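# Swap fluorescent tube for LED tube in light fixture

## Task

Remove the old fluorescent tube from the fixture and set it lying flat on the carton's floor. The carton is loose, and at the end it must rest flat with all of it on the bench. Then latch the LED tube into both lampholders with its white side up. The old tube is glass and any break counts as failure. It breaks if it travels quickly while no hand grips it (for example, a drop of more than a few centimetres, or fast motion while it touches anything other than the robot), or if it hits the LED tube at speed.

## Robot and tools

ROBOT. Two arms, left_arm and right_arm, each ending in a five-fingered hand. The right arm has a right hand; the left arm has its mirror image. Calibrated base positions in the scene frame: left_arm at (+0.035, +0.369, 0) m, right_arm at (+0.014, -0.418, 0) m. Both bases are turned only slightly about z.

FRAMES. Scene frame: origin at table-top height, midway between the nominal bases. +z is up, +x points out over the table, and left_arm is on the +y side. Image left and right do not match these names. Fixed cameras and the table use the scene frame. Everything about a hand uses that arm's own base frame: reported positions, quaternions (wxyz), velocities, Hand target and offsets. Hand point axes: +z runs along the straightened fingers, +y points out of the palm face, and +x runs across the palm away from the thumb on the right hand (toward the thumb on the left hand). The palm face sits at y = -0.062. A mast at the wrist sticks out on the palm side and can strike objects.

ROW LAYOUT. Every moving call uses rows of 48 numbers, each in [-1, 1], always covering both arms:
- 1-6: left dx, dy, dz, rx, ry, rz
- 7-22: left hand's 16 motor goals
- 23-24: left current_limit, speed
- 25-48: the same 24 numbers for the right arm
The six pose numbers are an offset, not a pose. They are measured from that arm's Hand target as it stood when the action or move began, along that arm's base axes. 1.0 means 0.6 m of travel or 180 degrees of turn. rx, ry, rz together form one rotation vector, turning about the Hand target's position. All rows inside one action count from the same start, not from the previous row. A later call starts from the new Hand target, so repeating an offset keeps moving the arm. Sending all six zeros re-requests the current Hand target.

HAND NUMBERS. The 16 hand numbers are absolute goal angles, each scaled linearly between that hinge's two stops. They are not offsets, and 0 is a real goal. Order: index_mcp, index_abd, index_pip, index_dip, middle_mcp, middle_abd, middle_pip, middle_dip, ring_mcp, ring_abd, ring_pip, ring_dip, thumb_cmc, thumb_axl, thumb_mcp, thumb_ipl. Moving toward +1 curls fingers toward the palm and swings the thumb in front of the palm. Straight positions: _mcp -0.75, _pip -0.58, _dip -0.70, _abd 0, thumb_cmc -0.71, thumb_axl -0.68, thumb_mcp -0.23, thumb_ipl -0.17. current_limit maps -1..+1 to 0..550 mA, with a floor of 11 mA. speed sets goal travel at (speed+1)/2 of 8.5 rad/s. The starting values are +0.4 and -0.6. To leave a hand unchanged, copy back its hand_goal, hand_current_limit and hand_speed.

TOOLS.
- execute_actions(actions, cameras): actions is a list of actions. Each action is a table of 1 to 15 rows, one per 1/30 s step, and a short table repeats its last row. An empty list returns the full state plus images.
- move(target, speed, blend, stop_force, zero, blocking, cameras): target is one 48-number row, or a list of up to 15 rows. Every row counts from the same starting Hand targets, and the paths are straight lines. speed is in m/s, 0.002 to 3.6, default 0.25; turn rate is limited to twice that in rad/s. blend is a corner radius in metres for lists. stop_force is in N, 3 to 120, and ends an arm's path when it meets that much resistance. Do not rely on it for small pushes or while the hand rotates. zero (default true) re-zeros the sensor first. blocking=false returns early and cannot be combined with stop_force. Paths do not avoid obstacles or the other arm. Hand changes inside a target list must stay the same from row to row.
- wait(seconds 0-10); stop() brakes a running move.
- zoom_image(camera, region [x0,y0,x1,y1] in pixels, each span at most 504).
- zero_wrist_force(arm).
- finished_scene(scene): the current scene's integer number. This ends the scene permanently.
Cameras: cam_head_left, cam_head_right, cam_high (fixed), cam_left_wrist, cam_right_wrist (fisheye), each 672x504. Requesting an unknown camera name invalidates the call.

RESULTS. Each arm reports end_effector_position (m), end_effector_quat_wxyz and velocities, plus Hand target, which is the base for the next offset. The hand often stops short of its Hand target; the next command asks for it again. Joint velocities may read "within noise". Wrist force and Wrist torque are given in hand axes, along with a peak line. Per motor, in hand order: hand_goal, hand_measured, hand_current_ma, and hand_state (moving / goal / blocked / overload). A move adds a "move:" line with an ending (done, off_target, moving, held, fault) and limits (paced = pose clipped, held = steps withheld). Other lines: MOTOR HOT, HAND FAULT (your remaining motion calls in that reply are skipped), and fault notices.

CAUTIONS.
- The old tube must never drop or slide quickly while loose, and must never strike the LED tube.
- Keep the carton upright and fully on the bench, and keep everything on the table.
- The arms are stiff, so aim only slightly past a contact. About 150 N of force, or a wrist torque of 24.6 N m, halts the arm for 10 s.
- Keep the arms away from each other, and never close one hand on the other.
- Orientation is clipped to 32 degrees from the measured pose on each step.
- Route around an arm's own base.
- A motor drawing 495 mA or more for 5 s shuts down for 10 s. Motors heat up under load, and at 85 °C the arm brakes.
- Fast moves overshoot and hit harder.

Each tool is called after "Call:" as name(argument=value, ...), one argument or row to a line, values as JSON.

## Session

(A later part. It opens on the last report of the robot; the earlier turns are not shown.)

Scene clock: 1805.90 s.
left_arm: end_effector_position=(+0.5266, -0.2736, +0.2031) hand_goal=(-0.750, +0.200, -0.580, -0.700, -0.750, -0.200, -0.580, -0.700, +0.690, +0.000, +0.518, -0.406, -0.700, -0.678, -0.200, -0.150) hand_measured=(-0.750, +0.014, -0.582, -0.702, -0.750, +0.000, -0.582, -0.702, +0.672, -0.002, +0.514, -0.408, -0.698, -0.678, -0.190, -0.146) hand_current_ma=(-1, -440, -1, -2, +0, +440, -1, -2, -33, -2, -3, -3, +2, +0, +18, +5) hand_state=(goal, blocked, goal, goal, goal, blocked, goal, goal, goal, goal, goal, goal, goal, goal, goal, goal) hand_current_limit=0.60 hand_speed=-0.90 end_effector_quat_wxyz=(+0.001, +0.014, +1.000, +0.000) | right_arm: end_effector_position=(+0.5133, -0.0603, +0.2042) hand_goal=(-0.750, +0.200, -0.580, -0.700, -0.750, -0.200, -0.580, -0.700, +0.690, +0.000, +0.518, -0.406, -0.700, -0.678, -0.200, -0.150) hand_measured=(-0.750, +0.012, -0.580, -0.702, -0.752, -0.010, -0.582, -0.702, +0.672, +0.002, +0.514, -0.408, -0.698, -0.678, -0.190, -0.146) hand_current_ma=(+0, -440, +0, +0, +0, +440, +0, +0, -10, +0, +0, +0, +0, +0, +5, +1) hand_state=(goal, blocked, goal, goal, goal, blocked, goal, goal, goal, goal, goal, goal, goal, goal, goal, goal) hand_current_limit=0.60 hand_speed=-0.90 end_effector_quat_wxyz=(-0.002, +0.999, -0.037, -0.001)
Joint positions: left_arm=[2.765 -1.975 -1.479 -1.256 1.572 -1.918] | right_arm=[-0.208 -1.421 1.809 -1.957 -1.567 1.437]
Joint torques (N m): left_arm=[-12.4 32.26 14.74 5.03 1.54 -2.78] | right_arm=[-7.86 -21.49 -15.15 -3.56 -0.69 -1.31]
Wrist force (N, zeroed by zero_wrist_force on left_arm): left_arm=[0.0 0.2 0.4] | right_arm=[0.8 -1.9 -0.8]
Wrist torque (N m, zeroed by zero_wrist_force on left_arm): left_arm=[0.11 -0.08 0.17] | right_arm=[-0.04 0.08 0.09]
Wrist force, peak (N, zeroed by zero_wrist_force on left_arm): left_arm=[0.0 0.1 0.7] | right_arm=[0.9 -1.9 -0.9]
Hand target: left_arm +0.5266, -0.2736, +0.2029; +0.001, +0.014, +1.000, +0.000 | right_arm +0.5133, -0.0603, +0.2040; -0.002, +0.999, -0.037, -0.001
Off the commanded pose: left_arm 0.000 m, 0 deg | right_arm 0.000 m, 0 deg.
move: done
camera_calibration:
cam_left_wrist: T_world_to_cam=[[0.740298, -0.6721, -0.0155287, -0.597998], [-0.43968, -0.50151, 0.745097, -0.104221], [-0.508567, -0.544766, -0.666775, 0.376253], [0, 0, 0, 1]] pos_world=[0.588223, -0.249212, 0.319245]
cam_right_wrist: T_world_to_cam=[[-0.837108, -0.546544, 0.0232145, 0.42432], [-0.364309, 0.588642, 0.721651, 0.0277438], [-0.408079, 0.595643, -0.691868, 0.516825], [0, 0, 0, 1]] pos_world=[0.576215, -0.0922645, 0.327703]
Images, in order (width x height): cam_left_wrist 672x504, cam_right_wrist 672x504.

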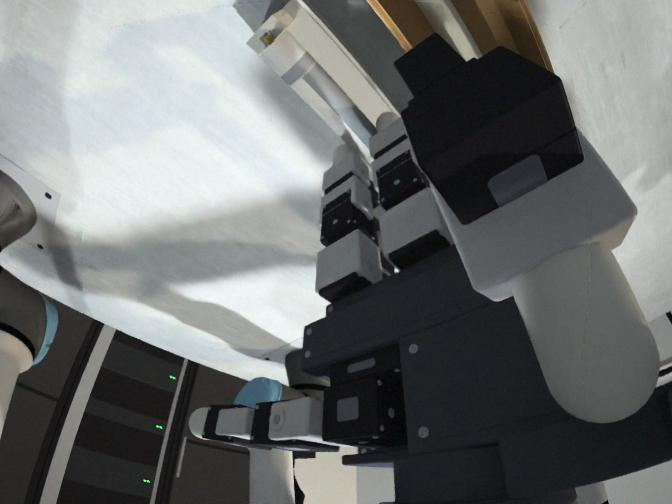

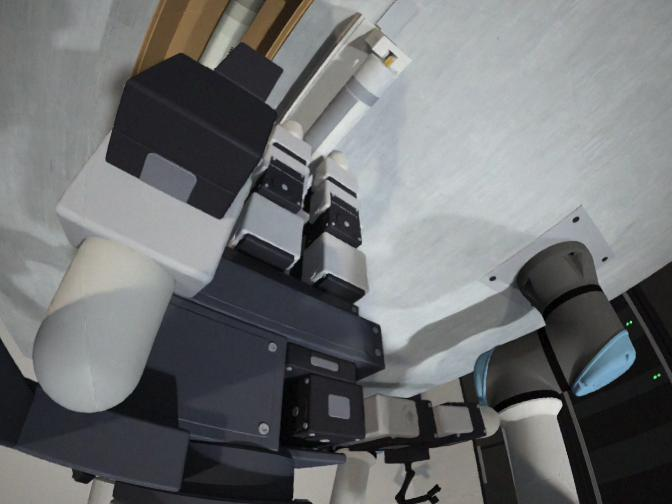

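Call:
move(
  target=[0,0,-0.0233,0,0,0,-0.75,0.2,-0.58,-0.70,-0.75,-0.2,-0.58,-0.70,0.69,0,0.518,-0.406,-0.7,-0.678,-0.2,-0.15,0.6,-0.9,0,0,-0.0233,0,0,0,-0.75,0.2,-0.58,-0.70,-0.75,-0.2,-0.58,-0.70,0.69,0,0.518,-0.406,-0.7,-0.678,-0.2,-0.15,0.6,-0.9],
  speed=0.012,
  stop_force=6,
  cameras=["cam_left_wrist","cam_right_wrist"],
)

Call:
zoom_image(
  camera="cam_right_wrist",
  region=[360, 20, 420, 80],
)

Call:
zoom_image(
  camera="cam_left_wrist",
  region=[245, 0, 305, 60],
)

Scene clock: 1823.50 s.
left_arm: end_effector_position=(+0.5266, -0.2736, +0.1890) hand_goal=(-0.750, +0.200, -0.580, -0.700, -0.750, -0.200, -0.580, -0.700, +0.690, +0.000, +0.518, -0.406, -0.700, -0.678, -0.200, -0.150) hand_measured=(-0.750, +0.014, -0.582, -0.702, -0.750, -0.004, -0.582, -0.702, +0.672, -0.002, +0.514, -0.408, -0.698, -0.678, -0.190, -0.146) hand_current_ma=(-1, -440, -1, -2, +0, +440, -1, -2, -33, -2, -3, -3, +2, +0, +18, +5) hand_state=(goal, blocked, goal, goal, goal, blocked, goal, goal, goal, goal, goal, goal, goal, goal, goal, goal) hand_current_limit=0.60 hand_speed=-0.90 end_effector_quat_wxyz=(+0.001, +0.014, +1.000, +0.000) | right_arm: end_effector_position=(+0.5133, -0.0603, +0.1900) hand_goal=(-0.750, +0.200, -0.580, -0.700, -0.750, -0.200, -0.580, -0.700, +0.690, +0.000, +0.518, -0.406, -0.700, -0.678, -0.200, -0.150) hand_measured=(-0.750, +0.012, -0.580, -0.702, -0.752, -0.010, -0.582, -0.702, +0.672, +0.002, +0.514, -0.408, -0.698, -0.678, -0.190, -0.146) hand_current_ma=(+0, -440, +0, +0, +0, +440, +0, +0, -10, +0, +0, +0, +0, +0, +5, +1) hand_state=(goal, blocked, goal, goal, goal, blocked, goal, goal, goal, goal, goal, goal, goal, goal, goal, goal) hand_current_limit=0.60 hand_speed=-0.90 end_effector_quat_wxyz=(-0.002, +0.999, -0.037, -0.001)
Joint positions: left_arm=[2.765 -1.986 -1.502 -1.223 1.572 -1.918] | right_arm=[-0.208 -1.407 1.832 -1.994 -1.567 1.437]
Joint torques (N m): left_arm=[-4.77 31.6 15.88 6.2 1.48 -2.3] | right_arm=[-7.67 -21.57 -14.6 -3.45 -1.63 -1.15]
Wrist force (N, zeroed by zero_wrist_force on left_arm): left_arm=[2.8 0.3 -0.2] | right_arm=[1.4 -1.6 -0.6]
Wrist torque (N m, zeroed by zero_wrist_force on left_arm): left_arm=[0.18 0.26 0.38] | right_arm=[-0.01 0.17 0.12]
Wrist force, peak (N, zeroed by zero_wrist_force on left_arm): left_arm=[2.8 0.0 -2.1] | right_arm=[1.6 -1.9 -0.8]
Hand target: left_arm +0.5266, -0.2736, +0.1890; +0.001, +0.014, +1.000, +0.000 | right_arm +0.5133, -0.0603, +0.1900; -0.002, +0.999, -0.037, -0.001
Off the commanded pose: left_arm 0.000 m, 0 deg | right_arm 0.000 m, 0 deg.
move: done
camera_calibration:
cam_left_wrist: T_world_to_cam=[[0.740299, -0.672099, -0.0155269, -0.598218], [-0.439718, -0.50155, 0.745048, -0.0936874], [-0.508533, -0.54473, -0.666831, 0.366857], [0, 0, 0, 1]] pos_world=[0.588223, -0.249212, 0.305145]
cam_right_wrist: T_world_to_cam=[[-0.837109, -0.546544, 0.0232153, 0.424648], [-0.364308, 0.588642, 0.721651, 0.0379185], [-0.408079, 0.595643, -0.691868, 0.50707], [0, 0, 0, 1]] pos_world=[0.576215, -0.0922645, 0.313603]
Images, in order (width x height): cam_left_wrist 672x504, cam_right_wrist 672x504.

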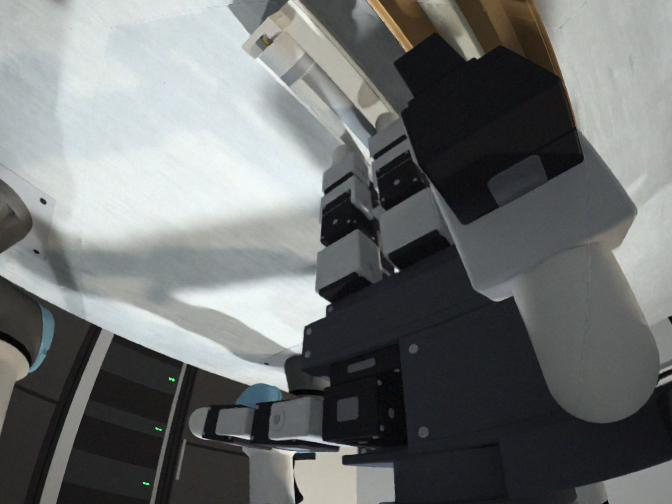

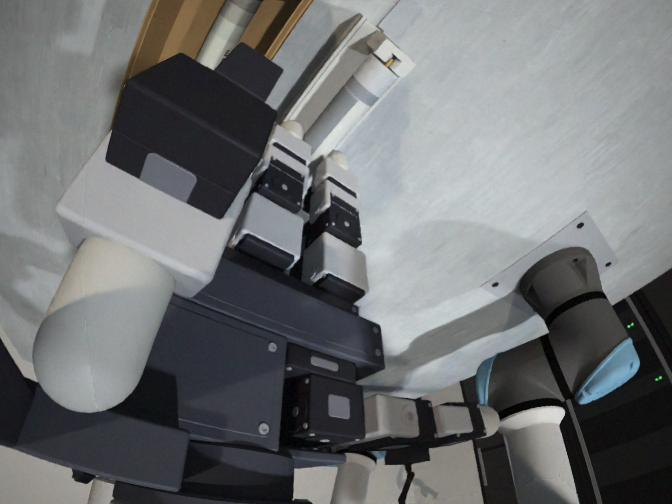

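Scaled by 8.400 from the camera's 672x504 image, which has a finer 960x720 frame.

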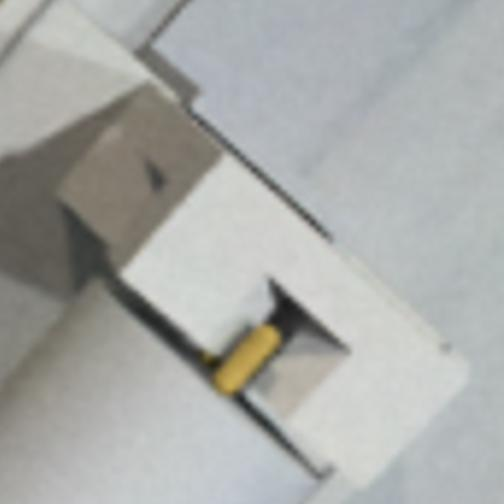

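Scaled by 8.400 from the camera's 672x504 image, which has a finer 960x720 frame.

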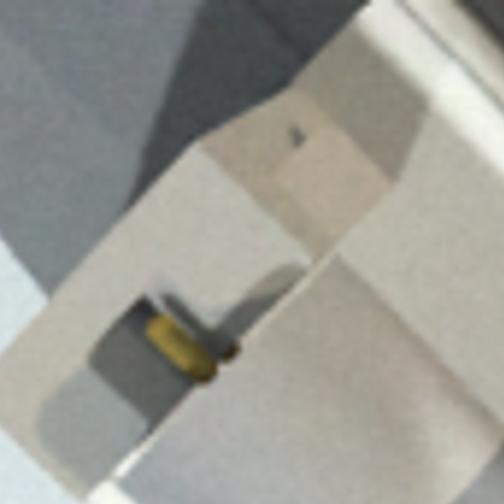

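Call:
move(
  target=[-0.0033,0,0,0,0,0,-0.75,0.2,-0.58,-0.70,-0.75,-0.2,-0.58,-0.70,0.69,0,0.518,-0.406,-0.7,-0.678,-0.2,-0.15,0.6,-0.9,-0.0033,0,0,0,0,0,-0.75,0.2,-0.58,-0.70,-0.75,-0.2,-0.58,-0.70,0.69,0,0.518,-0.406,-0.7,-0.678,-0.2,-0.15,0.6,-0.9],
  speed=0.01,
  cameras=["cam_left_wrist","cam_right_wrist"],
)

Call:
zoom_image(
  camera="cam_right_wrist",
  region=[360, 20, 420, 80],
)

Call:
zoom_image(
  camera="cam_left_wrist",
  region=[245, 0, 305, 60],
)

Scene clock: 1858.97 s.
left_arm: end_effector_position=(+0.5247, -0.2736, +0.1890) hand_goal=(-0.750, +0.200, -0.580, -0.700, -0.750, -0.200, -0.580, -0.700, +0.690, +0.000, +0.518, -0.406, -0.700, -0.678, -0.200, -0.150) hand_measured=(-0.752, +0.018, -0.582, -0.702, -0.750, -0.004, -0.582, -0.702, +0.672, -0.002, +0.514, -0.408, -0.698, -0.678, -0.190, -0.146) hand_current_ma=(-1, -440, -1, -2, +0, +440, -1, -2, -33, -2, -3, -3, +2, +0, +18, +5) hand_state=(goal, blocked, goal, goal, goal, blocked, goal, goal, goal, goal, goal, goal, goal, goal, goal, goal) hand_current_limit=0.60 hand_speed=-0.90 end_effector_quat_wxyz=(+0.001, +0.014, +1.000, +0.000) | right_arm: end_effector_position=(+0.5114, -0.0603, +0.1900) hand_goal=(-0.750, +0.200, -0.580, -0.700, -0.750, -0.200, -0.580, -0.700, +0.690, +0.000, +0.518, -0.406, -0.700, -0.678, -0.200, -0.150) hand_measured=(-0.750, +0.024, -0.580, -0.702, -0.752, -0.010, -0.582, -0.702, +0.672, +0.002, +0.514, -0.408, -0.698, -0.678, -0.190, -0.146) hand_current_ma=(+0, -408, +0, +0, +0, +440, +0, +0, -10, +0, +0, +0, +0, +0, +5, +1) hand_state=(goal, blocked, goal, goal, goal, blocked, goal, goal, goal, goal, goal, goal, goal, goal, goal, goal) hand_current_limit=0.60 hand_speed=-0.90 end_effector_quat_wxyz=(-0.002, +0.999, -0.037, -0.001)
Joint positions: left_arm=[2.764 -1.982 -1.507 -1.221 1.572 -1.919] | right_arm=[-0.208 -1.411 1.837 -1.995 -1.567 1.436]
Joint torques (N m): left_arm=[-13.49 48.63 14.51 3.95 1.44 -2.95] | right_arm=[-7.09 -37.08 -12.27 -1.78 -1.92 -1.38]
Wrist force (N, zeroed by zero_wrist_force on left_arm): left_arm=[-3.4 0.5 1.4] | right_arm=[6.8 -2.1 0.5]
Wrist torque (N m, zeroed by zero_wrist_force on left_arm): left_arm=[0.03 -0.52 -0.09] | right_arm=[-0.10 0.80 0.54]
Wrist force, peak (N, zeroed by zero_wrist_force on left_arm): left_arm=[-3.4 0.5 1.4] | right_arm=[6.8 -2.1 0.5]
Hand target: left_arm +0.5246, -0.2736, +0.1890; +0.001, +0.014, +1.000, +0.000 | right_arm +0.5113, -0.0603, +0.1900; -0.002, +0.999, -0.037, -0.001
Off the commanded pose: left_arm 0.000 m, 0 deg | right_arm 0.000 m, 0 deg.
move: done
camera_calibration:
cam_left_wrist: T_world_to_cam=[[0.740299, -0.672099, -0.0155269, -0.596811], [-0.439718, -0.50155, 0.745048, -0.0945229], [-0.508533, -0.54473, -0.666831, 0.365891], [0, 0, 0, 1]] pos_world=[0.586323, -0.249212, 0.305145]
cam_right_wrist: T_world_to_cam=[[-0.837144, -0.546492, 0.0231556, 0.423184], [-0.364352, 0.588707, 0.721576, 0.0373176], [-0.407967, 0.595626, -0.691948, 0.506295], [0, 0, 0, 1]] pos_world=[0.574415, -0.0922646, 0.313603]
Images, in order (width x height): cam_left_wrist 672x504, cam_right_wrist 672x504.

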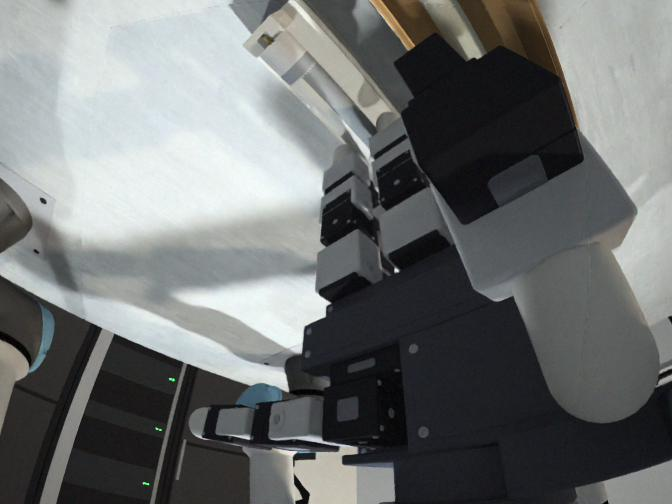

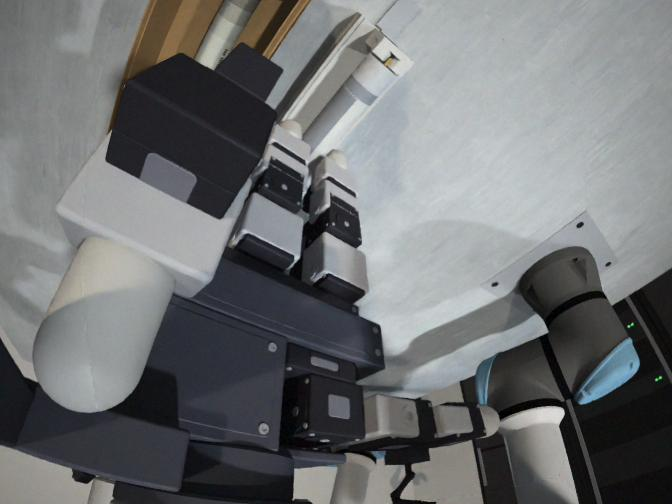

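Scaled by 8.400 from the camera's 672x504 image, which has a finer 960x720 frame.

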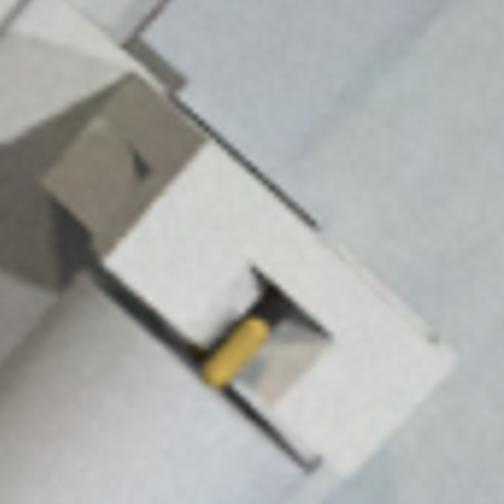

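Scaled by 8.400 from the camera's 672x504 image, which has a finer 960x720 frame.

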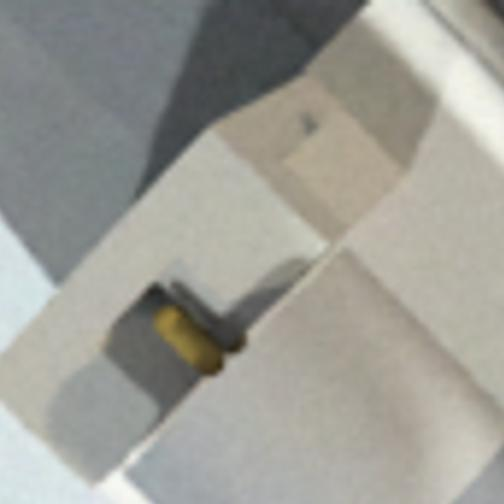

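Call:
move(
  target=[0.0017,0,0,0,0,0,-0.75,0.2,-0.58,-0.70,-0.75,-0.2,-0.58,-0.70,0.69,0,0.518,-0.406,-0.7,-0.678,-0.2,-0.15,0.6,-0.9,0.0031,0,0,0,0,0,-0.75,0.2,-0.58,-0.70,-0.75,-0.2,-0.58,-0.70,0.69,0,0.518,-0.406,-0.7,-0.678,-0.2,-0.15,0.6,-0.9],
  speed=0.01,
)

Call:
move(
  target=[0,0,-0.0225,0,0,0,-0.75,0.2,-0.58,-0.70,-0.75,-0.2,-0.58,-0.70,0.69,0,0.518,-0.406,-0.7,-0.678,-0.2,-0.15,0.6,-0.9,0,0,-0.0225,0,0,0,-0.75,0.2,-0.58,-0.70,-0.75,-0.2,-0.58,-0.70,0.69,0,0.518,-0.406,-0.7,-0.678,-0.2,-0.15,0.6,-0.9],
  speed=0.008,
  stop_force=7,
  cameras=["cam_left_wrist","cam_right_wrist"],
)

Call:
zoom_image(
  camera="cam_right_wrist",
  region=[360, 20, 420, 80],
)

Call:
zoom_image(
  camera="cam_left_wrist",
  region=[245, 0, 305, 60],
)

Scene clock: 1886.37 s.
left_arm: end_effector_position=(+0.5255, -0.2736, +0.1890) hand_goal=(-0.750, +0.200, -0.580, -0.700, -0.750, -0.200, -0.580, -0.700, +0.690, +0.000, +0.518, -0.406, -0.700, -0.678, -0.200, -0.150) hand_measured=(-0.750, +0.020, -0.582, -0.702, -0.750, -0.004, -0.582, -0.702, +0.672, -0.002, +0.514, -0.408, -0.698, -0.678, -0.190, -0.146) hand_current_ma=(+0, -440, -1, -2, +0, +440, -1, -2, -33, -2, -3, -3, +2, +0, +18, +5) hand_state=(goal, blocked, goal, goal, goal, blocked, goal, goal, goal, goal, goal, goal, goal, goal, goal, goal) hand_current_limit=0.60 hand_speed=-0.90 end_effector_quat_wxyz=(+0.001, +0.014, +1.000, +0.000) | right_arm: end_effector_position=(+0.5131, -0.0603, +0.1900) hand_goal=(-0.750, +0.200, -0.580, -0.700, -0.750, -0.200, -0.580, -0.700, +0.690, +0.000, +0.518, -0.406, -0.700, -0.678, -0.200, -0.150) hand_measured=(-0.750, +0.026, -0.580, -0.702, -0.752, -0.010, -0.582, -0.702, +0.672, +0.002, +0.514, -0.408, -0.698, -0.678, -0.190, -0.146) hand_current_ma=(+0, -403, +0, +0, +0, +440, +0, +0, -10, +0, +0, +0, +0, +0, +5, +1) hand_state=(goal, blocked, goal, goal, goal, blocked, goal, goal, goal, goal, goal, goal, goal, goal, goal, goal) hand_current_limit=0.60 hand_speed=-0.90 end_effector_quat_wxyz=(-0.002, +0.999, -0.037, -0.001)
Joint positions: left_arm=[2.765 -1.984 -1.504 -1.222 1.572 -1.919] | right_arm=[-0.208 -1.408 1.833 -1.994 -1.567 1.437]
Joint torques (N m): left_arm=[11.72 31.44 26.8 -0.05 -0.65 2.79] | right_arm=[6.69 -21.83 -35.93 -1.37 -2.17 1.38]
Wrist force (N, zeroed by zero_wrist_force on left_arm): left_arm=[-0.1 0.4 0.5] | right_arm=[-0.3 -1.6 -0.9]
Wrist torque (N m, zeroed by zero_wrist_force on left_arm): left_arm=[0.11 -0.09 0.13] | right_arm=[-0.02 0.05 -0.17]
Wrist force, peak (N, zeroed by zero_wrist_force on left_arm): left_arm=[-3.8 0.4 1.2] | right_arm=[7.7 -1.9 0.0]
Hand target: left_arm +0.5256, -0.2736, +0.1890; +0.001, +0.014, +1.000, +0.000 | right_arm +0.5132, -0.0603, +0.1900; -0.002, +0.999, -0.037, -0.001
Off the commanded pose: left_arm 0.000 m, 0 deg | right_arm 0.000 m, 0 deg.
move: done

Scene clock: 1889.00 s.
left_arm: end_effector_position=(+0.5256, -0.2736, +0.1777) hand_goal=(-0.750, +0.200, -0.580, -0.700, -0.750, -0.200, -0.580, -0.700, +0.690, +0.000, +0.518, -0.406, -0.700, -0.678, -0.200, -0.150) hand_measured=(-0.750, +0.020, -0.582, -0.702, -0.750, -0.004, -0.582, -0.702, +0.672, -0.002, +0.514, -0.408, -0.698, -0.678, -0.190, -0.146) hand_current_ma=(+0, -440, -1, -2, +0, +440, -1, -2, -33, -2, -3, -3, +2, +0, +18, +5) hand_state=(goal, blocked, goal, goal, goal, blocked, goal, goal, goal, goal, goal, goal, goal, goal, goal, goal) hand_current_limit=0.60 hand_speed=-0.90 end_effector_quat_wxyz=(+0.001, +0.014, +1.000, +0.000) | right_arm: end_effector_position=(+0.5132, -0.0603, +0.1791) hand_goal=(-0.750, +0.200, -0.580, -0.700, -0.750, -0.200, -0.580, -0.700, +0.690, +0.000, +0.518, -0.406, -0.700, -0.678, -0.200, -0.150) hand_measured=(-0.750, +0.022, -0.580, -0.702, -0.752, -0.014, -0.582, -0.702, +0.672, +0.002, +0.514, -0.408, -0.698, -0.678, -0.190, -0.146) hand_current_ma=(+0, -414, +0, +0, +0, +440, +0, +0, -10, +0, +0, +0, +0, +0, +5, +1) hand_state=(goal, blocked, goal, goal, goal, blocked, goal, goal, goal, goal, goal, goal, goal, goal, goal, goal) hand_current_limit=0.60 hand_speed=-0.90 end_effector_quat_wxyz=(-0.002, +0.999, -0.037, -0.001)
Joint positions: left_arm=[2.765 -1.994 -1.521 -1.195 1.572 -1.919] | right_arm=[-0.208 -1.396 1.85 -2.022 -1.567 1.437]
Joint torques (N m): left_arm=[11.82 45.55 26.27 0.63 -0.74 2.8] | right_arm=[5.28 -35.12 -33.73 -2.33 -1.39 1.24]
Wrist force (N, zeroed by zero_wrist_force on left_arm): left_arm=[3.5 0.2 -6.0] | right_arm=[-4.2 -1.5 -6.6]
Wrist torque (N m, zeroed by zero_wrist_force on left_arm): left_arm=[0.56 0.29 0.42] | right_arm=[0.46 -0.36 -0.48]
Wrist force, peak (N, zeroed by zero_wrist_force on left_arm): left_arm=[4.0 0.4 -9.0] | right_arm=[-4.1 -1.7 -11.9]
Hand target: left_arm +0.5256, -0.2736, +0.1777; +0.001, +0.014, +1.000, +0.000 (not the last commanded pose) | right_arm +0.5132, -0.0603, +0.1791; -0.002, +0.999, -0.037, -0.001 (not the last commanded pose)
Off the commanded pose: left_arm 0.002 m, 0 deg | right_arm 0.003 m, 0 deg.
move: contact (left_arm, right_arm)
camera_calibration:
cam_left_wrist: T_world_to_cam=[[0.740298, -0.6721, -0.0155287, -0.597652], [-0.43968, -0.50151, 0.745097, -0.0857352], [-0.508567, -0.544766, -0.666775, 0.358808], [0, 0, 0, 1]] pos_world=[0.587223, -0.249212, 0.293845]
cam_right_wrist: T_world_to_cam=[[-0.837144, -0.546492, 0.0231556, 0.424862], [-0.364352, 0.588707, 0.721576, 0.0458743], [-0.407967, 0.595626, -0.691948, 0.499377], [0, 0, 0, 1]] pos_world=[0.576115, -0.0922646, 0.302603]
Images, in order (width x height): cam_left_wrist 672x504, cam_right_wrist 672x504.

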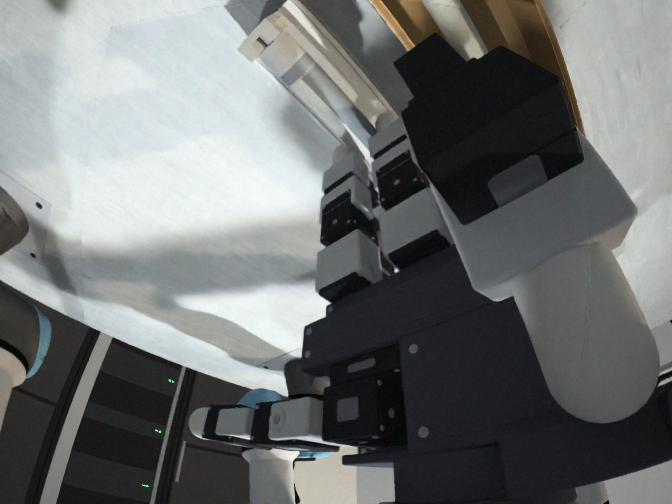

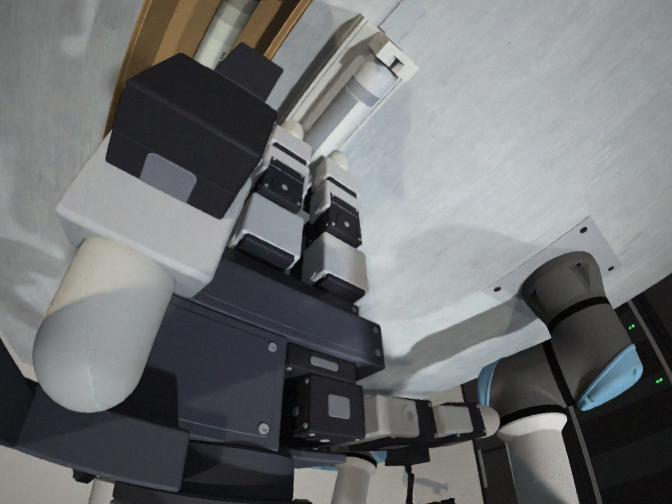

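Scaled by 8.400 from the camera's 672x504 image, which has a finer 960x720 frame.

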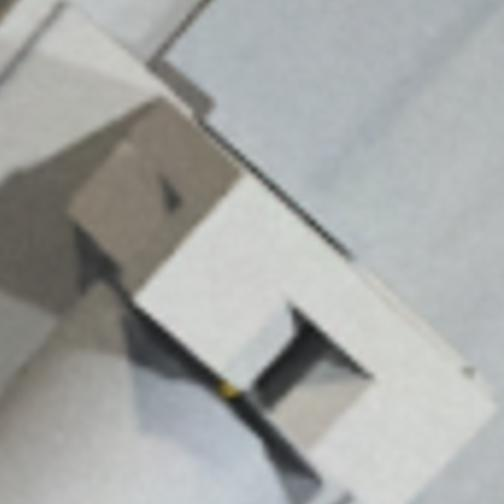

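Scaled by 8.400 from the camera's 672x504 image, which has a finer 960x720 frame.

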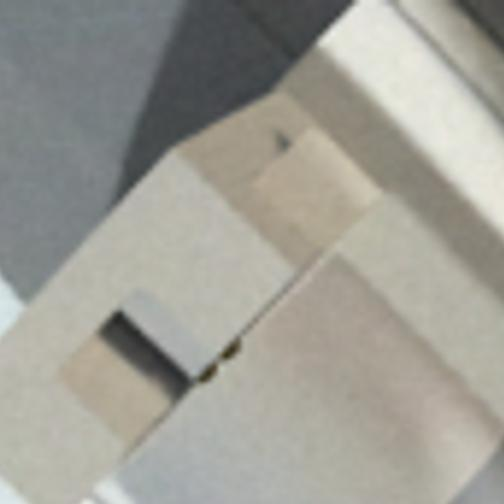

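Call:
move(
  target=[
    [0,0,0,0,0,0,-0.75,0.0,-0.58,-0.70,-0.75,0.0,-0.58,-0.70,0.69,0,0.518,-0.406,-0.7,-0.678,-0.2,-0.15,0.3,-0.95,0,0,0,0,0,0,-0.75,0.0,-0.58,-0.70,-0.75,0.0,-0.58,-0.70,0.69,0,0.518,-0.406,-0.7,-0.678,-0.2,-0.15,0.3,-0.95],
    [0,0,0,0,0,0,-0.75,-0.14,-0.58,-0.70,-0.75,0.14,-0.58,-0.70,0.69,0,0.518,-0.406,-0.7,-0.678,-0.2,-0.15,0.3,-0.95,0,0,0,0,0,0,-0.75,-0.14,-0.58,-0.70,-0.75,0.14,-0.58,-0.70,0.69,0,0.518,-0.406,-0.7,-0.678,-0.2,-0.15,0.3,-0.95],
  ],
  speed=0.02,
  cameras=["cam_left_wrist","cam_right_wrist"],
)

Call:
zoom_image(
  camera="cam_right_wrist",
  region=[260, 20, 440, 200],
)

Call:
zoom_image(
  camera="cam_left_wrist",
  region=[240, 0, 420, 180],
)

Scene clock: 1913.00 s.
left_arm: end_effector_position=(+0.5256, -0.2736, +0.1777) hand_goal=(-0.750, -0.140, -0.580, -0.700, -0.750, +0.140, -0.580, -0.700, +0.690, +0.000, +0.518, -0.406, -0.700, -0.678, -0.200, -0.150) hand_measured=(-0.750, -0.136, -0.582, -0.702, -0.750, +0.136, -0.582, -0.702, +0.672, -0.002, +0.514, -0.408, -0.698, -0.678, -0.190, -0.146) hand_current_ma=(+0, +4, -1, -2, +0, -4, -1, -2, -33, -2, -3, -3, +2, +0, +18, +5) hand_state=(goal, goal, goal, goal, goal, goal, goal, goal, goal, goal, goal, goal, goal, goal, goal, goal) hand_current_limit=0.30 hand_speed=-0.95 end_effector_quat_wxyz=(+0.001, +0.014, +1.000, +0.000) | right_arm: end_effector_position=(+0.5132, -0.0603, +0.1791) hand_goal=(-0.750, -0.140, -0.580, -0.700, -0.750, +0.140, -0.580, -0.700, +0.690, +0.000, +0.518, -0.406, -0.700, -0.678, -0.200, -0.150) hand_measured=(-0.750, -0.136, -0.580, -0.702, -0.752, +0.136, -0.582, -0.702, +0.672, +0.002, +0.514, -0.408, -0.698, -0.678, -0.190, -0.146) hand_current_ma=(+0, +1, +0, +0, +0, -1, +0, +0, -10, +0, +0, +0, +0, +0, +5, +1) hand_state=(goal, goal, goal, goal, goal, goal, goal, goal, goal, goal, goal, goal, goal, goal, goal, goal) hand_current_limit=0.30 hand_speed=-0.95 end_effector_quat_wxyz=(-0.002, +0.999, -0.037, -0.001)
Joint positions: left_arm=[2.765 -1.994 -1.521 -1.195 1.572 -1.919] | right_arm=[-0.208 -1.396 1.85 -2.022 -1.567 1.437]
Joint torques (N m): left_arm=[10.93 45.34 20.37 1.04 1.46 2.66] | right_arm=[4.93 -34.48 -25.21 -2.86 -1.4 1.21]
Wrist force (N, zeroed by zero_wrist_force on left_arm): left_arm=[0.1 0.3 -0.6] | right_arm=[0.6 -1.4 -1.6]
Wrist torque (N m, zeroed by zero_wrist_force on left_arm): left_arm=[0.15 -0.10 0.15] | right_arm=[0.05 0.12 -0.11]
Wrist force, peak (N, zeroed by zero_wrist_force on left_arm): left_arm=[3.6 0.3 -6.3] | right_arm=[-4.2 -1.6 -7.1]
Hand target: left_arm +0.5256, -0.2736, +0.1777; +0.001, +0.014, +1.000, +0.000 | right_arm +0.5132, -0.0603, +0.1791; -0.002, +0.999, -0.037, -0.001
Off the commanded pose: left_arm 0.000 m, 0 deg | right_arm 0.000 m, 0 deg.
move: done
camera_calibration:
cam_left_wrist: T_world_to_cam=[[0.740299, -0.672099, -0.0155269, -0.597653], [-0.439718, -0.50155, 0.745048, -0.0857081], [-0.508533, -0.54473, -0.666831, 0.358813], [0, 0, 0, 1]] pos_world=[0.587223, -0.249212, 0.293845]
cam_right_wrist: T_world_to_cam=[[-0.837144, -0.546492, 0.0231556, 0.42486], [-0.364352, 0.588707, 0.721576, 0.0458021], [-0.407967, 0.595626, -0.691948, 0.499446], [0, 0, 0, 1]] pos_world=[0.576115, -0.0922646, 0.302703]
Images, in order (width x height): cam_left_wrist 672x504, cam_right_wrist 672x504.

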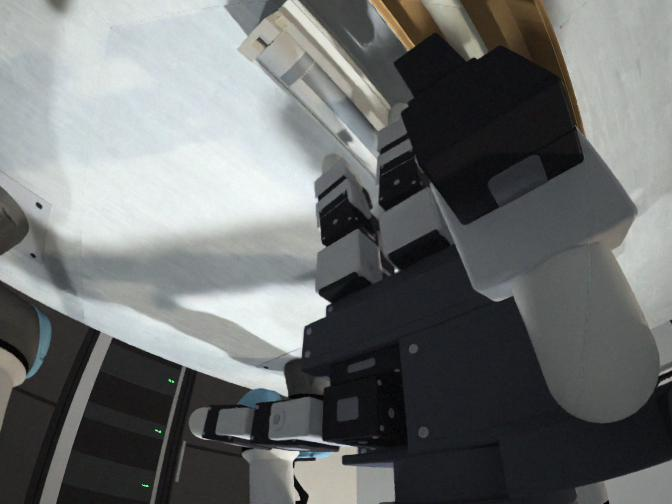

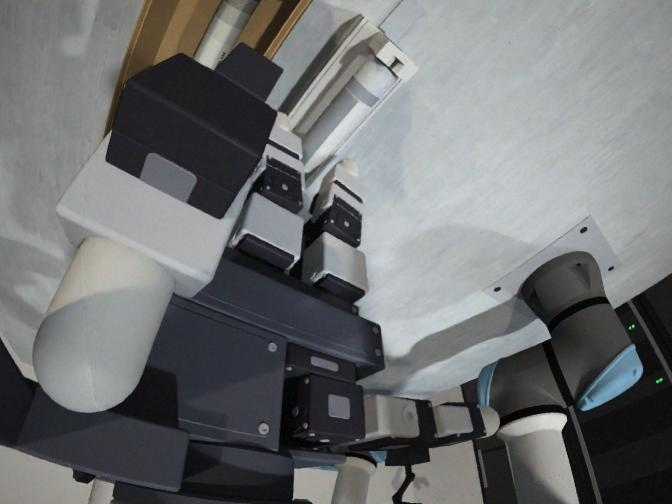

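Scaled by 2.800 from the camera's 672x504 image, which has a finer 960x720 frame.

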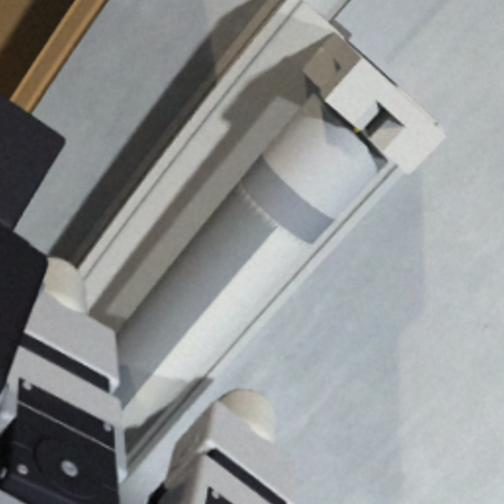

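Scaled by 2.800 from the camera's 672x504 image, which has a finer 960x720 frame.

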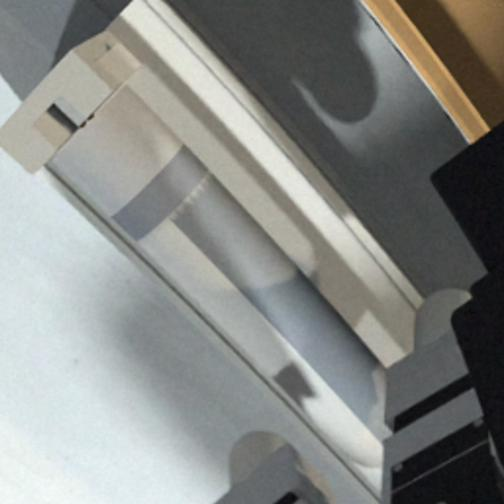

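Call:
move(
  target=[
    [0,0,0.2083,0,0,0,-0.75,-0.14,-0.58,-0.70,-0.75,0.14,-0.58,-0.70,0.69,0,0.518,-0.406,-0.7,-0.678,-0.2,-0.15,0.3,-0.95,0,0,0.2083,0,0,0,-0.75,-0.14,-0.58,-0.70,-0.75,0.14,-0.58,-0.70,0.69,0,0.518,-0.406,-0.7,-0.678,-0.2,-0.15,0.3,-0.95],
    [-0.276,0.01,0.2083,0,0,0,-0.75,-0.14,-0.58,-0.70,-0.75,0.14,-0.58,-0.70,0.69,0,0.518,-0.406,-0.7,-0.678,-0.2,-0.15,0.3,-0.95,-0.2555,-0.015,0.2083,0,0,0,-0.75,-0.14,-0.58,-0.70,-0.75,0.14,-0.58,-0.70,0.69,0,0.518,-0.406,-0.7,-0.678,-0.2,-0.15,0.3,-0.95],
  ],
  speed=[0.08,0.15],
  blend=0.02,
)

Call:
move(
  target=[
    [0,0,0,0,0,0,-1,0,-1,-1,-1,0,-1,-1,-1,0,-1,-1,0.7,-0.678,0.1,0.1,0.7,-0.5,0,0,0,0,0,0,-1,0,-1,-1,-1,0,-1,-1,-1,0,-1,-1,0.7,-0.678,0.1,0.1,0.7,-0.5],
    [-0.0223,-0.1983,0,-0.0993,-0.0927,0.4939,-1,0,-1,-1,-1,0,-1,-1,-1,0,-1,-1,0.7,-0.678,0.1,0.1,0.7,-0.5,-0.0243,0.2183,0,0.0887,-0.1016,-0.4935,-1,0,-1,-1,-1,0,-1,-1,-1,0,-1,-1,0.7,-0.678,0.1,0.1,0.7,-0.5],
  ],
  speed=0.2,
  cameras=["cam_high","cam_left_wrist","cam_right_wrist"],
)

Scene clock: 1943.00 s.
left_arm: end_effector_position=(+0.3601, -0.2676, +0.3026) hand_goal=(-0.750, -0.140, -0.580, -0.700, -0.750, +0.140, -0.580, -0.700, +0.690, +0.000, +0.518, -0.406, -0.700, -0.678, -0.200, -0.150) hand_measured=(-0.750, -0.136, -0.582, -0.702, -0.750, +0.136, -0.582, -0.702, +0.672, -0.002, +0.514, -0.408, -0.698, -0.678, -0.190, -0.146) hand_current_ma=(+0, +3, -1, -2, +0, -3, -1, -2, -33, -2, -3, -3, +2, +0, +18, +5) hand_state=(goal, goal, goal, goal, goal, goal, goal, goal, goal, goal, goal, goal, goal, goal, goal, goal) hand_current_limit=0.30 hand_speed=-0.95 end_effector_quat_wxyz=(+0.001, +0.014, +1.000, +0.000) | right_arm: end_effector_position=(+0.3600, -0.0693, +0.3040) hand_goal=(-0.750, -0.140, -0.580, -0.700, -0.750, +0.140, -0.580, -0.700, +0.690, +0.000, +0.518, -0.406, -0.700, -0.678, -0.200, -0.150) hand_measured=(-0.750, -0.136, -0.580, -0.702, -0.752, +0.136, -0.582, -0.702, +0.672, +0.002, +0.514, -0.408, -0.698, -0.678, -0.190, -0.146) hand_current_ma=(+0, +0, +0, +0, +0, +0, +0, +0, -10, +0, +0, +0, +0, +0, +5, +1) hand_state=(goal, goal, goal, goal, goal, goal, goal, goal, goal, goal, goal, goal, goal, goal, goal, goal) hand_current_limit=0.30 hand_speed=-0.95 end_effector_quat_wxyz=(-0.002, +0.999, -0.037, -0.001)
Joint positions: left_arm=[2.652 -1.602 -1.681 -1.427 1.572 -2.031] | right_arm=[-0.316 -1.868 1.957 -1.657 -1.567 1.328]
Joint torques (N m): left_arm=[-11.66 33.45 16.38 5.19 1.87 -2.92] | right_arm=[-7.58 -18.16 -15.09 -1.18 2.61 -1.37]
Wrist force (N, zeroed by zero_wrist_force on left_arm): left_arm=[0.2 0.4 -0.3] | right_arm=[0.9 -0.6 -1.3]
Wrist torque (N m, zeroed by zero_wrist_force on left_arm): left_arm=[0.15 -0.10 0.17] | right_arm=[0.15 0.08 0.09]
Wrist force, peak (N, zeroed by zero_wrist_force on left_arm): left_arm=[-0.4 0.7 -0.7] | right_arm=[1.7 -1.9 -2.1]
Hand target: left_arm +0.3600, -0.2676, +0.3026; +0.001, +0.014, +1.000, +0.000 | right_arm +0.3599, -0.0693, +0.3041; -0.002, +0.999, -0.037, -0.001
Off the commanded pose: left_arm 0.000 m, 0 deg | right_arm 0.000 m, 0 deg.
move: done

Scene clock: 1949.03 s.
left_arm: end_effector_position=(+0.3466, -0.3866, +0.3026) hand_goal=(-1.000, +0.000, -1.000, -1.000, -1.000, +0.000, -1.000, -1.000, -1.000, +0.000, -1.000, -1.000, +0.700, -0.678, +0.100, +0.100) hand_measured=(-0.990, -0.002, -0.992, -0.996, -0.990, +0.002, -0.992, -0.996, -0.988, -0.002, -0.994, -0.998, +0.698, -0.678, +0.102, +0.098) hand_current_ma=(+16, -2, +9, +3, +15, +2, +9, +3, +20, -2, +8, +2, -2, +0, +1, -1) hand_state=(goal, goal, goal, goal, goal, goal, goal, goal, goal, goal, goal, goal, goal, goal, goal, goal) hand_current_limit=0.70 hand_speed=-0.50 end_effector_quat_wxyz=(-0.133, +0.685, -0.703, +0.137) | right_arm: end_effector_position=(+0.3453, +0.0616, +0.3041) hand_goal=(-1.000, +0.000, -1.000, -1.000, -1.000, +0.000, -1.000, -1.000, -1.000, +0.000, -1.000, -1.000, +0.700, -0.678, +0.100, +0.100) hand_measured=(-0.990, -0.002, -0.994, -0.996, -0.990, +0.002, -0.994, -0.996, -0.988, +0.002, -0.994, -0.998, +0.698, -0.678, +0.102, +0.098) hand_current_ma=(+4, +0, +1, +1, +4, +0, +1, +1, +5, +0, +1, +0, +0, +0, +0, +0) hand_state=(goal, goal, goal, goal, goal, goal, goal, goal, goal, goal, goal, goal, goal, goal, goal, goal) hand_current_limit=0.70 hand_speed=-0.50 end_effector_quat_wxyz=(-0.132, +0.668, -0.719, +0.139)
Joint positions: left_arm=[2.594 -1.571 -1.758 -1.046 1.758 -3.631] | right_arm=[-0.291 -1.988 2.088 -2.047 -1.486 2.941]
Joint torques (N m): left_arm=[-12.88 32 16.06 5.82 2.09 -2.87] | right_arm=[6.67 -13.77 -17.09 -4.12 -2.34 1.43]
Wrist force (N, zeroed by zero_wrist_force on left_arm): left_arm=[-0.2 0.2 -0.4] | right_arm=[0.3 -1.6 -1.8]
Wrist torque (N m, zeroed by zero_wrist_force on left_arm): left_arm=[0.05 0.02 0.13] | right_arm=[0.04 0.13 -0.16]
Wrist force, peak (N, zeroed by zero_wrist_force on left_arm): left_arm=[-0.1 0.7 -0.7] | right_arm=[0.2 -1.8 -1.7]
Hand target: left_arm +0.3466, -0.3866, +0.3026; -0.133, +0.685, -0.703, +0.137 | right_arm +0.3453, +0.0617, +0.3041; -0.132, +0.668, -0.719, +0.139
Off the commanded pose: left_arm 0.000 m, 0 deg | right_arm 0.000 m, 0 deg.
move: done
camera_calibration:
cam_left_wrist: T_world_to_cam=[[0.629567, 0.742843, 0.227662, -0.0273896], [0.185351, -0.428159, 0.884491, -0.54474], [0.754513, -0.514649, -0.407241, -0.215132], [0, 0, 0, 1]] pos_world=[0.280531, -0.323607, 0.400443]
cam_right_wrist: T_world_to_cam=[[-0.511772, 0.834866, -0.202702, 0.219213], [0.280016, 0.385151, 0.879346, -0.43527], [0.812207, 0.393265, -0.430885, -0.0434484], [0, 0, 0, 1]] pos_world=[0.269359, 0.00171746, 0.408467]
Images, in order (width x height): cam_high 672x504, cam_left_wrist 672x504, cam_right_wrist 672x504.

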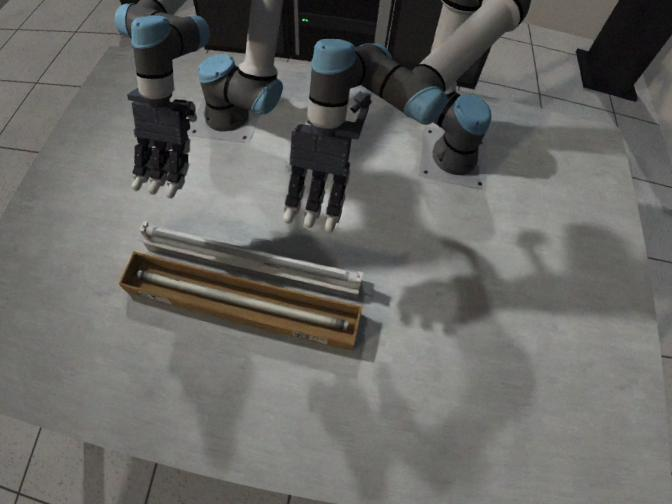

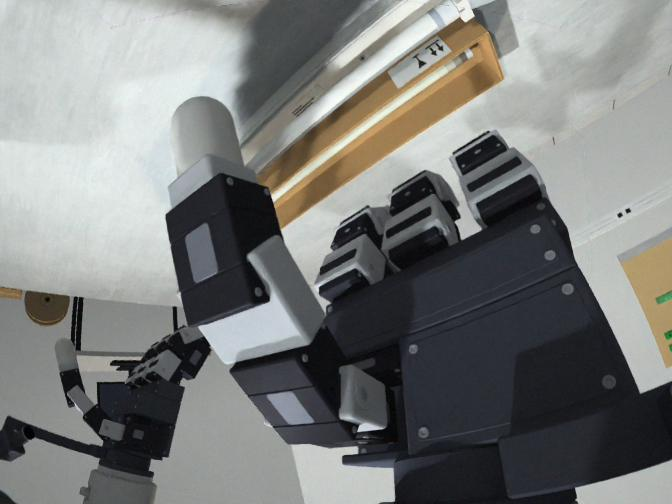

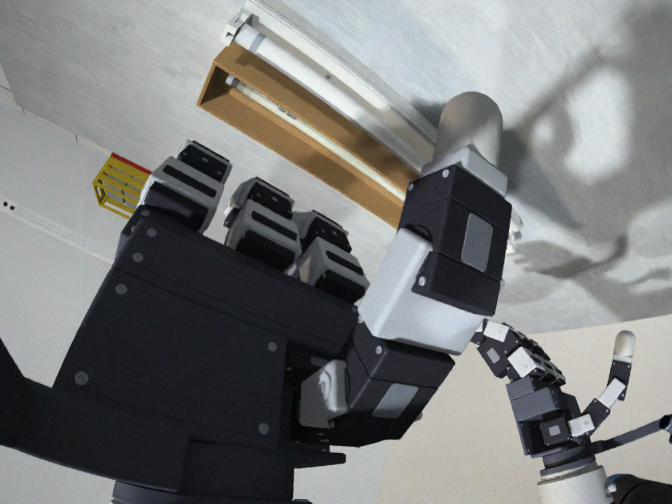

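Call:
move(
  target=[0,0.0005,-0.1393,0,0,0,-1,0,-1,-1,-1,0,-1,-1,-1,0,-1,-1,0.7,-0.678,0.1,0.1,0.7,-0.5,0.0002,-0.0008,-0.1435,0,0,0,-1,0,-1,-1,-1,0,-1,-1,-1,0,-1,-1,0.7,-0.678,0.1,0.1,0.7,-0.5],
  speed=0.12,
  cameras=["cam_high","cam_left_wrist","cam_right_wrist"],
)

Call:
zoom_image(
  camera="cam_right_wrist",
  region=[240, 60, 320, 130],
)

Call:
zoom_image(
  camera="cam_left_wrist",
  region=[390, 40, 470, 110],
)

Call:
zoom_image(
  camera="cam_high",
  region=[120, 200, 370, 350],
)

Scene clock: 1962.77 s.
left_arm: end_effector_position=(+0.3466, -0.3863, +0.2191) hand_goal=(-1.000, +0.000, -1.000, -1.000, -1.000, +0.000, -1.000, -1.000, -1.000, +0.000, -1.000, -1.000, +0.700, -0.678, +0.100, +0.100) hand_measured=(-0.990, -0.002, -0.992, -0.996, -0.990, +0.002, -0.992, -0.996, -0.988, -0.002, -0.994, -0.998, +0.698, -0.678, +0.102, +0.098) hand_current_ma=(+16, -2, +9, +3, +15, +2, +9, +3, +20, -2, +8, +2, -2, +0, +1, -1) hand_state=(goal, goal, goal, goal, goal, goal, goal, goal, goal, goal, goal, goal, goal, goal, goal, goal) hand_current_limit=0.70 hand_speed=-0.50 end_effector_quat_wxyz=(-0.133, +0.685, -0.703, +0.137) | right_arm: end_effector_position=(+0.3454, +0.0612, +0.2180) hand_goal=(-1.000, +0.000, -1.000, -1.000, -1.000, +0.000, -1.000, -1.000, -1.000, +0.000, -1.000, -1.000, +0.700, -0.678, +0.100, +0.100) hand_measured=(-0.990, -0.002, -0.994, -0.996, -0.990, +0.002, -0.994, -0.996, -0.988, +0.002, -0.994, -0.998, +0.698, -0.678, +0.102, +0.098) hand_current_ma=(+4, +0, +1, +1, +4, +0, +1, +1, +5, +0, +1, +0, +0, +0, +0, +0) hand_state=(goal, goal, goal, goal, goal, goal, goal, goal, goal, goal, goal, goal, goal, goal, goal, goal) hand_current_limit=0.70 hand_speed=-0.50 end_effector_quat_wxyz=(-0.132, +0.668, -0.719, +0.139)
Joint positions: left_arm=[2.594 -1.631 -1.92 -0.825 1.758 -3.631] | right_arm=[-0.292 -1.933 2.281 -2.296 -1.486 2.94]
Joint torques (N m): left_arm=[11.58 16.09 13.76 5.84 -1.56 2.79] | right_arm=[6.22 0.75 -16.02 -3.98 -1.98 1.28]
Wrist force (N, zeroed by zero_wrist_force on left_arm): left_arm=[-0.3 0.2 -0.7] | right_arm=[0.1 -1.3 -1.4]
Wrist torque (N m, zeroed by zero_wrist_force on left_arm): left_arm=[0.07 0.02 0.11] | right_arm=[0.02 0.12 -0.07]
Wrist force, peak (N, zeroed by zero_wrist_force on left_arm): left_arm=[-0.4 -0.4 -1.2] | right_arm=[0.5 -1.9 -2.4]
Hand target: left_arm +0.3466, -0.3863, +0.2191; -0.133, +0.685, -0.703, +0.137 | right_arm +0.3454, +0.0612, +0.2180; -0.132, +0.668, -0.719, +0.139
Off the commanded pose: left_arm 0.000 m, 0 deg | right_arm 0.000 m, 0 deg.
move: done
camera_calibration:
cam_left_wrist: T_world_to_cam=[[0.629331, 0.743023, 0.227728, -0.00843722], [0.18536, -0.428093, 0.884521, -0.470729], [0.754708, -0.514445, -0.407139, -0.248928], [0, 0, 0, 1]] pos_world=[0.280432, -0.323307, 0.316943]
cam_right_wrist: T_world_to_cam=[[-0.511543, 0.835024, -0.20263, 0.202144], [0.280153, 0.385014, 0.879363, -0.359435], [0.812305, 0.393064, -0.430885, -0.0804575], [0, 0, 0, 1]] pos_world=[0.269458, 0.00121776, 0.322366]
Images, in order (width x height): cam_high 672x504, cam_left_wrist 672x504, cam_right_wrist 672x504.

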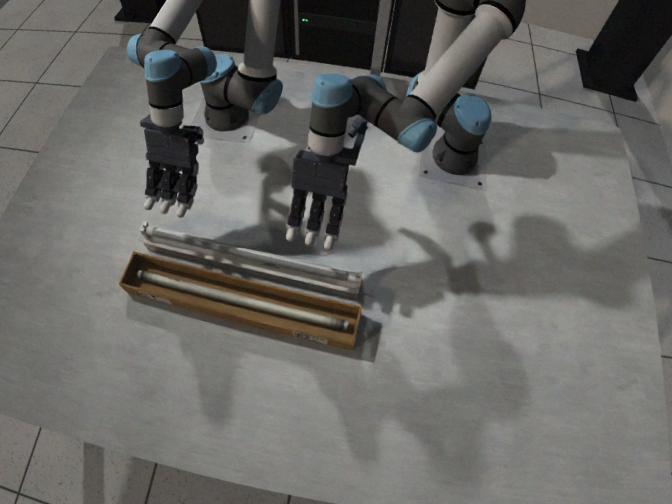

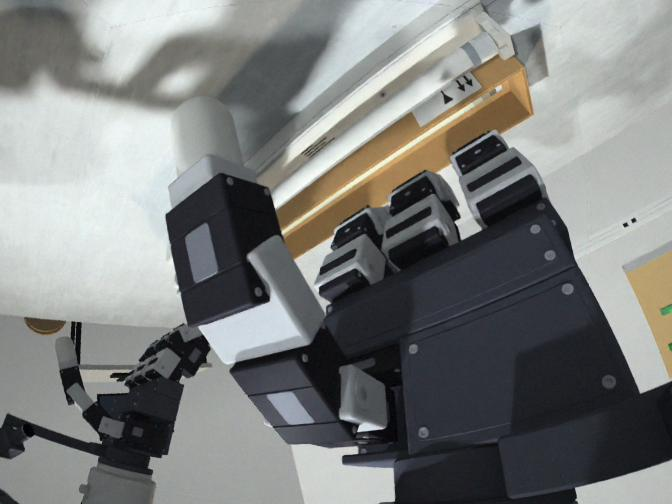

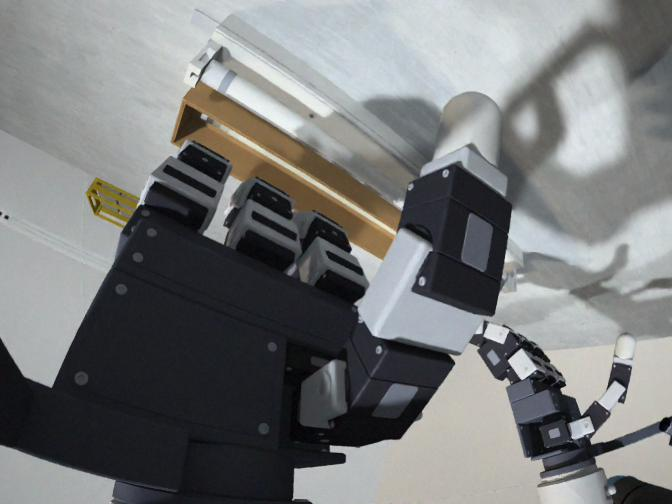

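Scaled by 6.300 from the camera's 672x504 image, which has a finer 960x720 frame.

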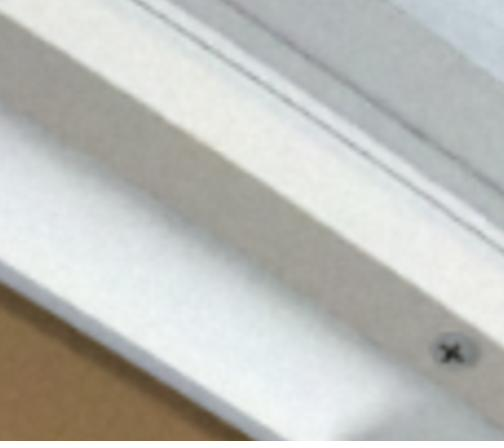

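Scaled by 6.300 from the camera's 672x504 image, which has a finer 960x720 frame.

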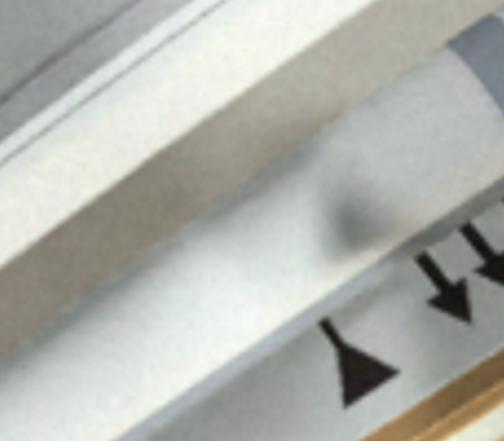

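Scaled by 2.016.

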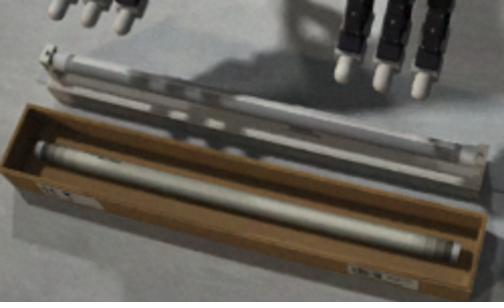

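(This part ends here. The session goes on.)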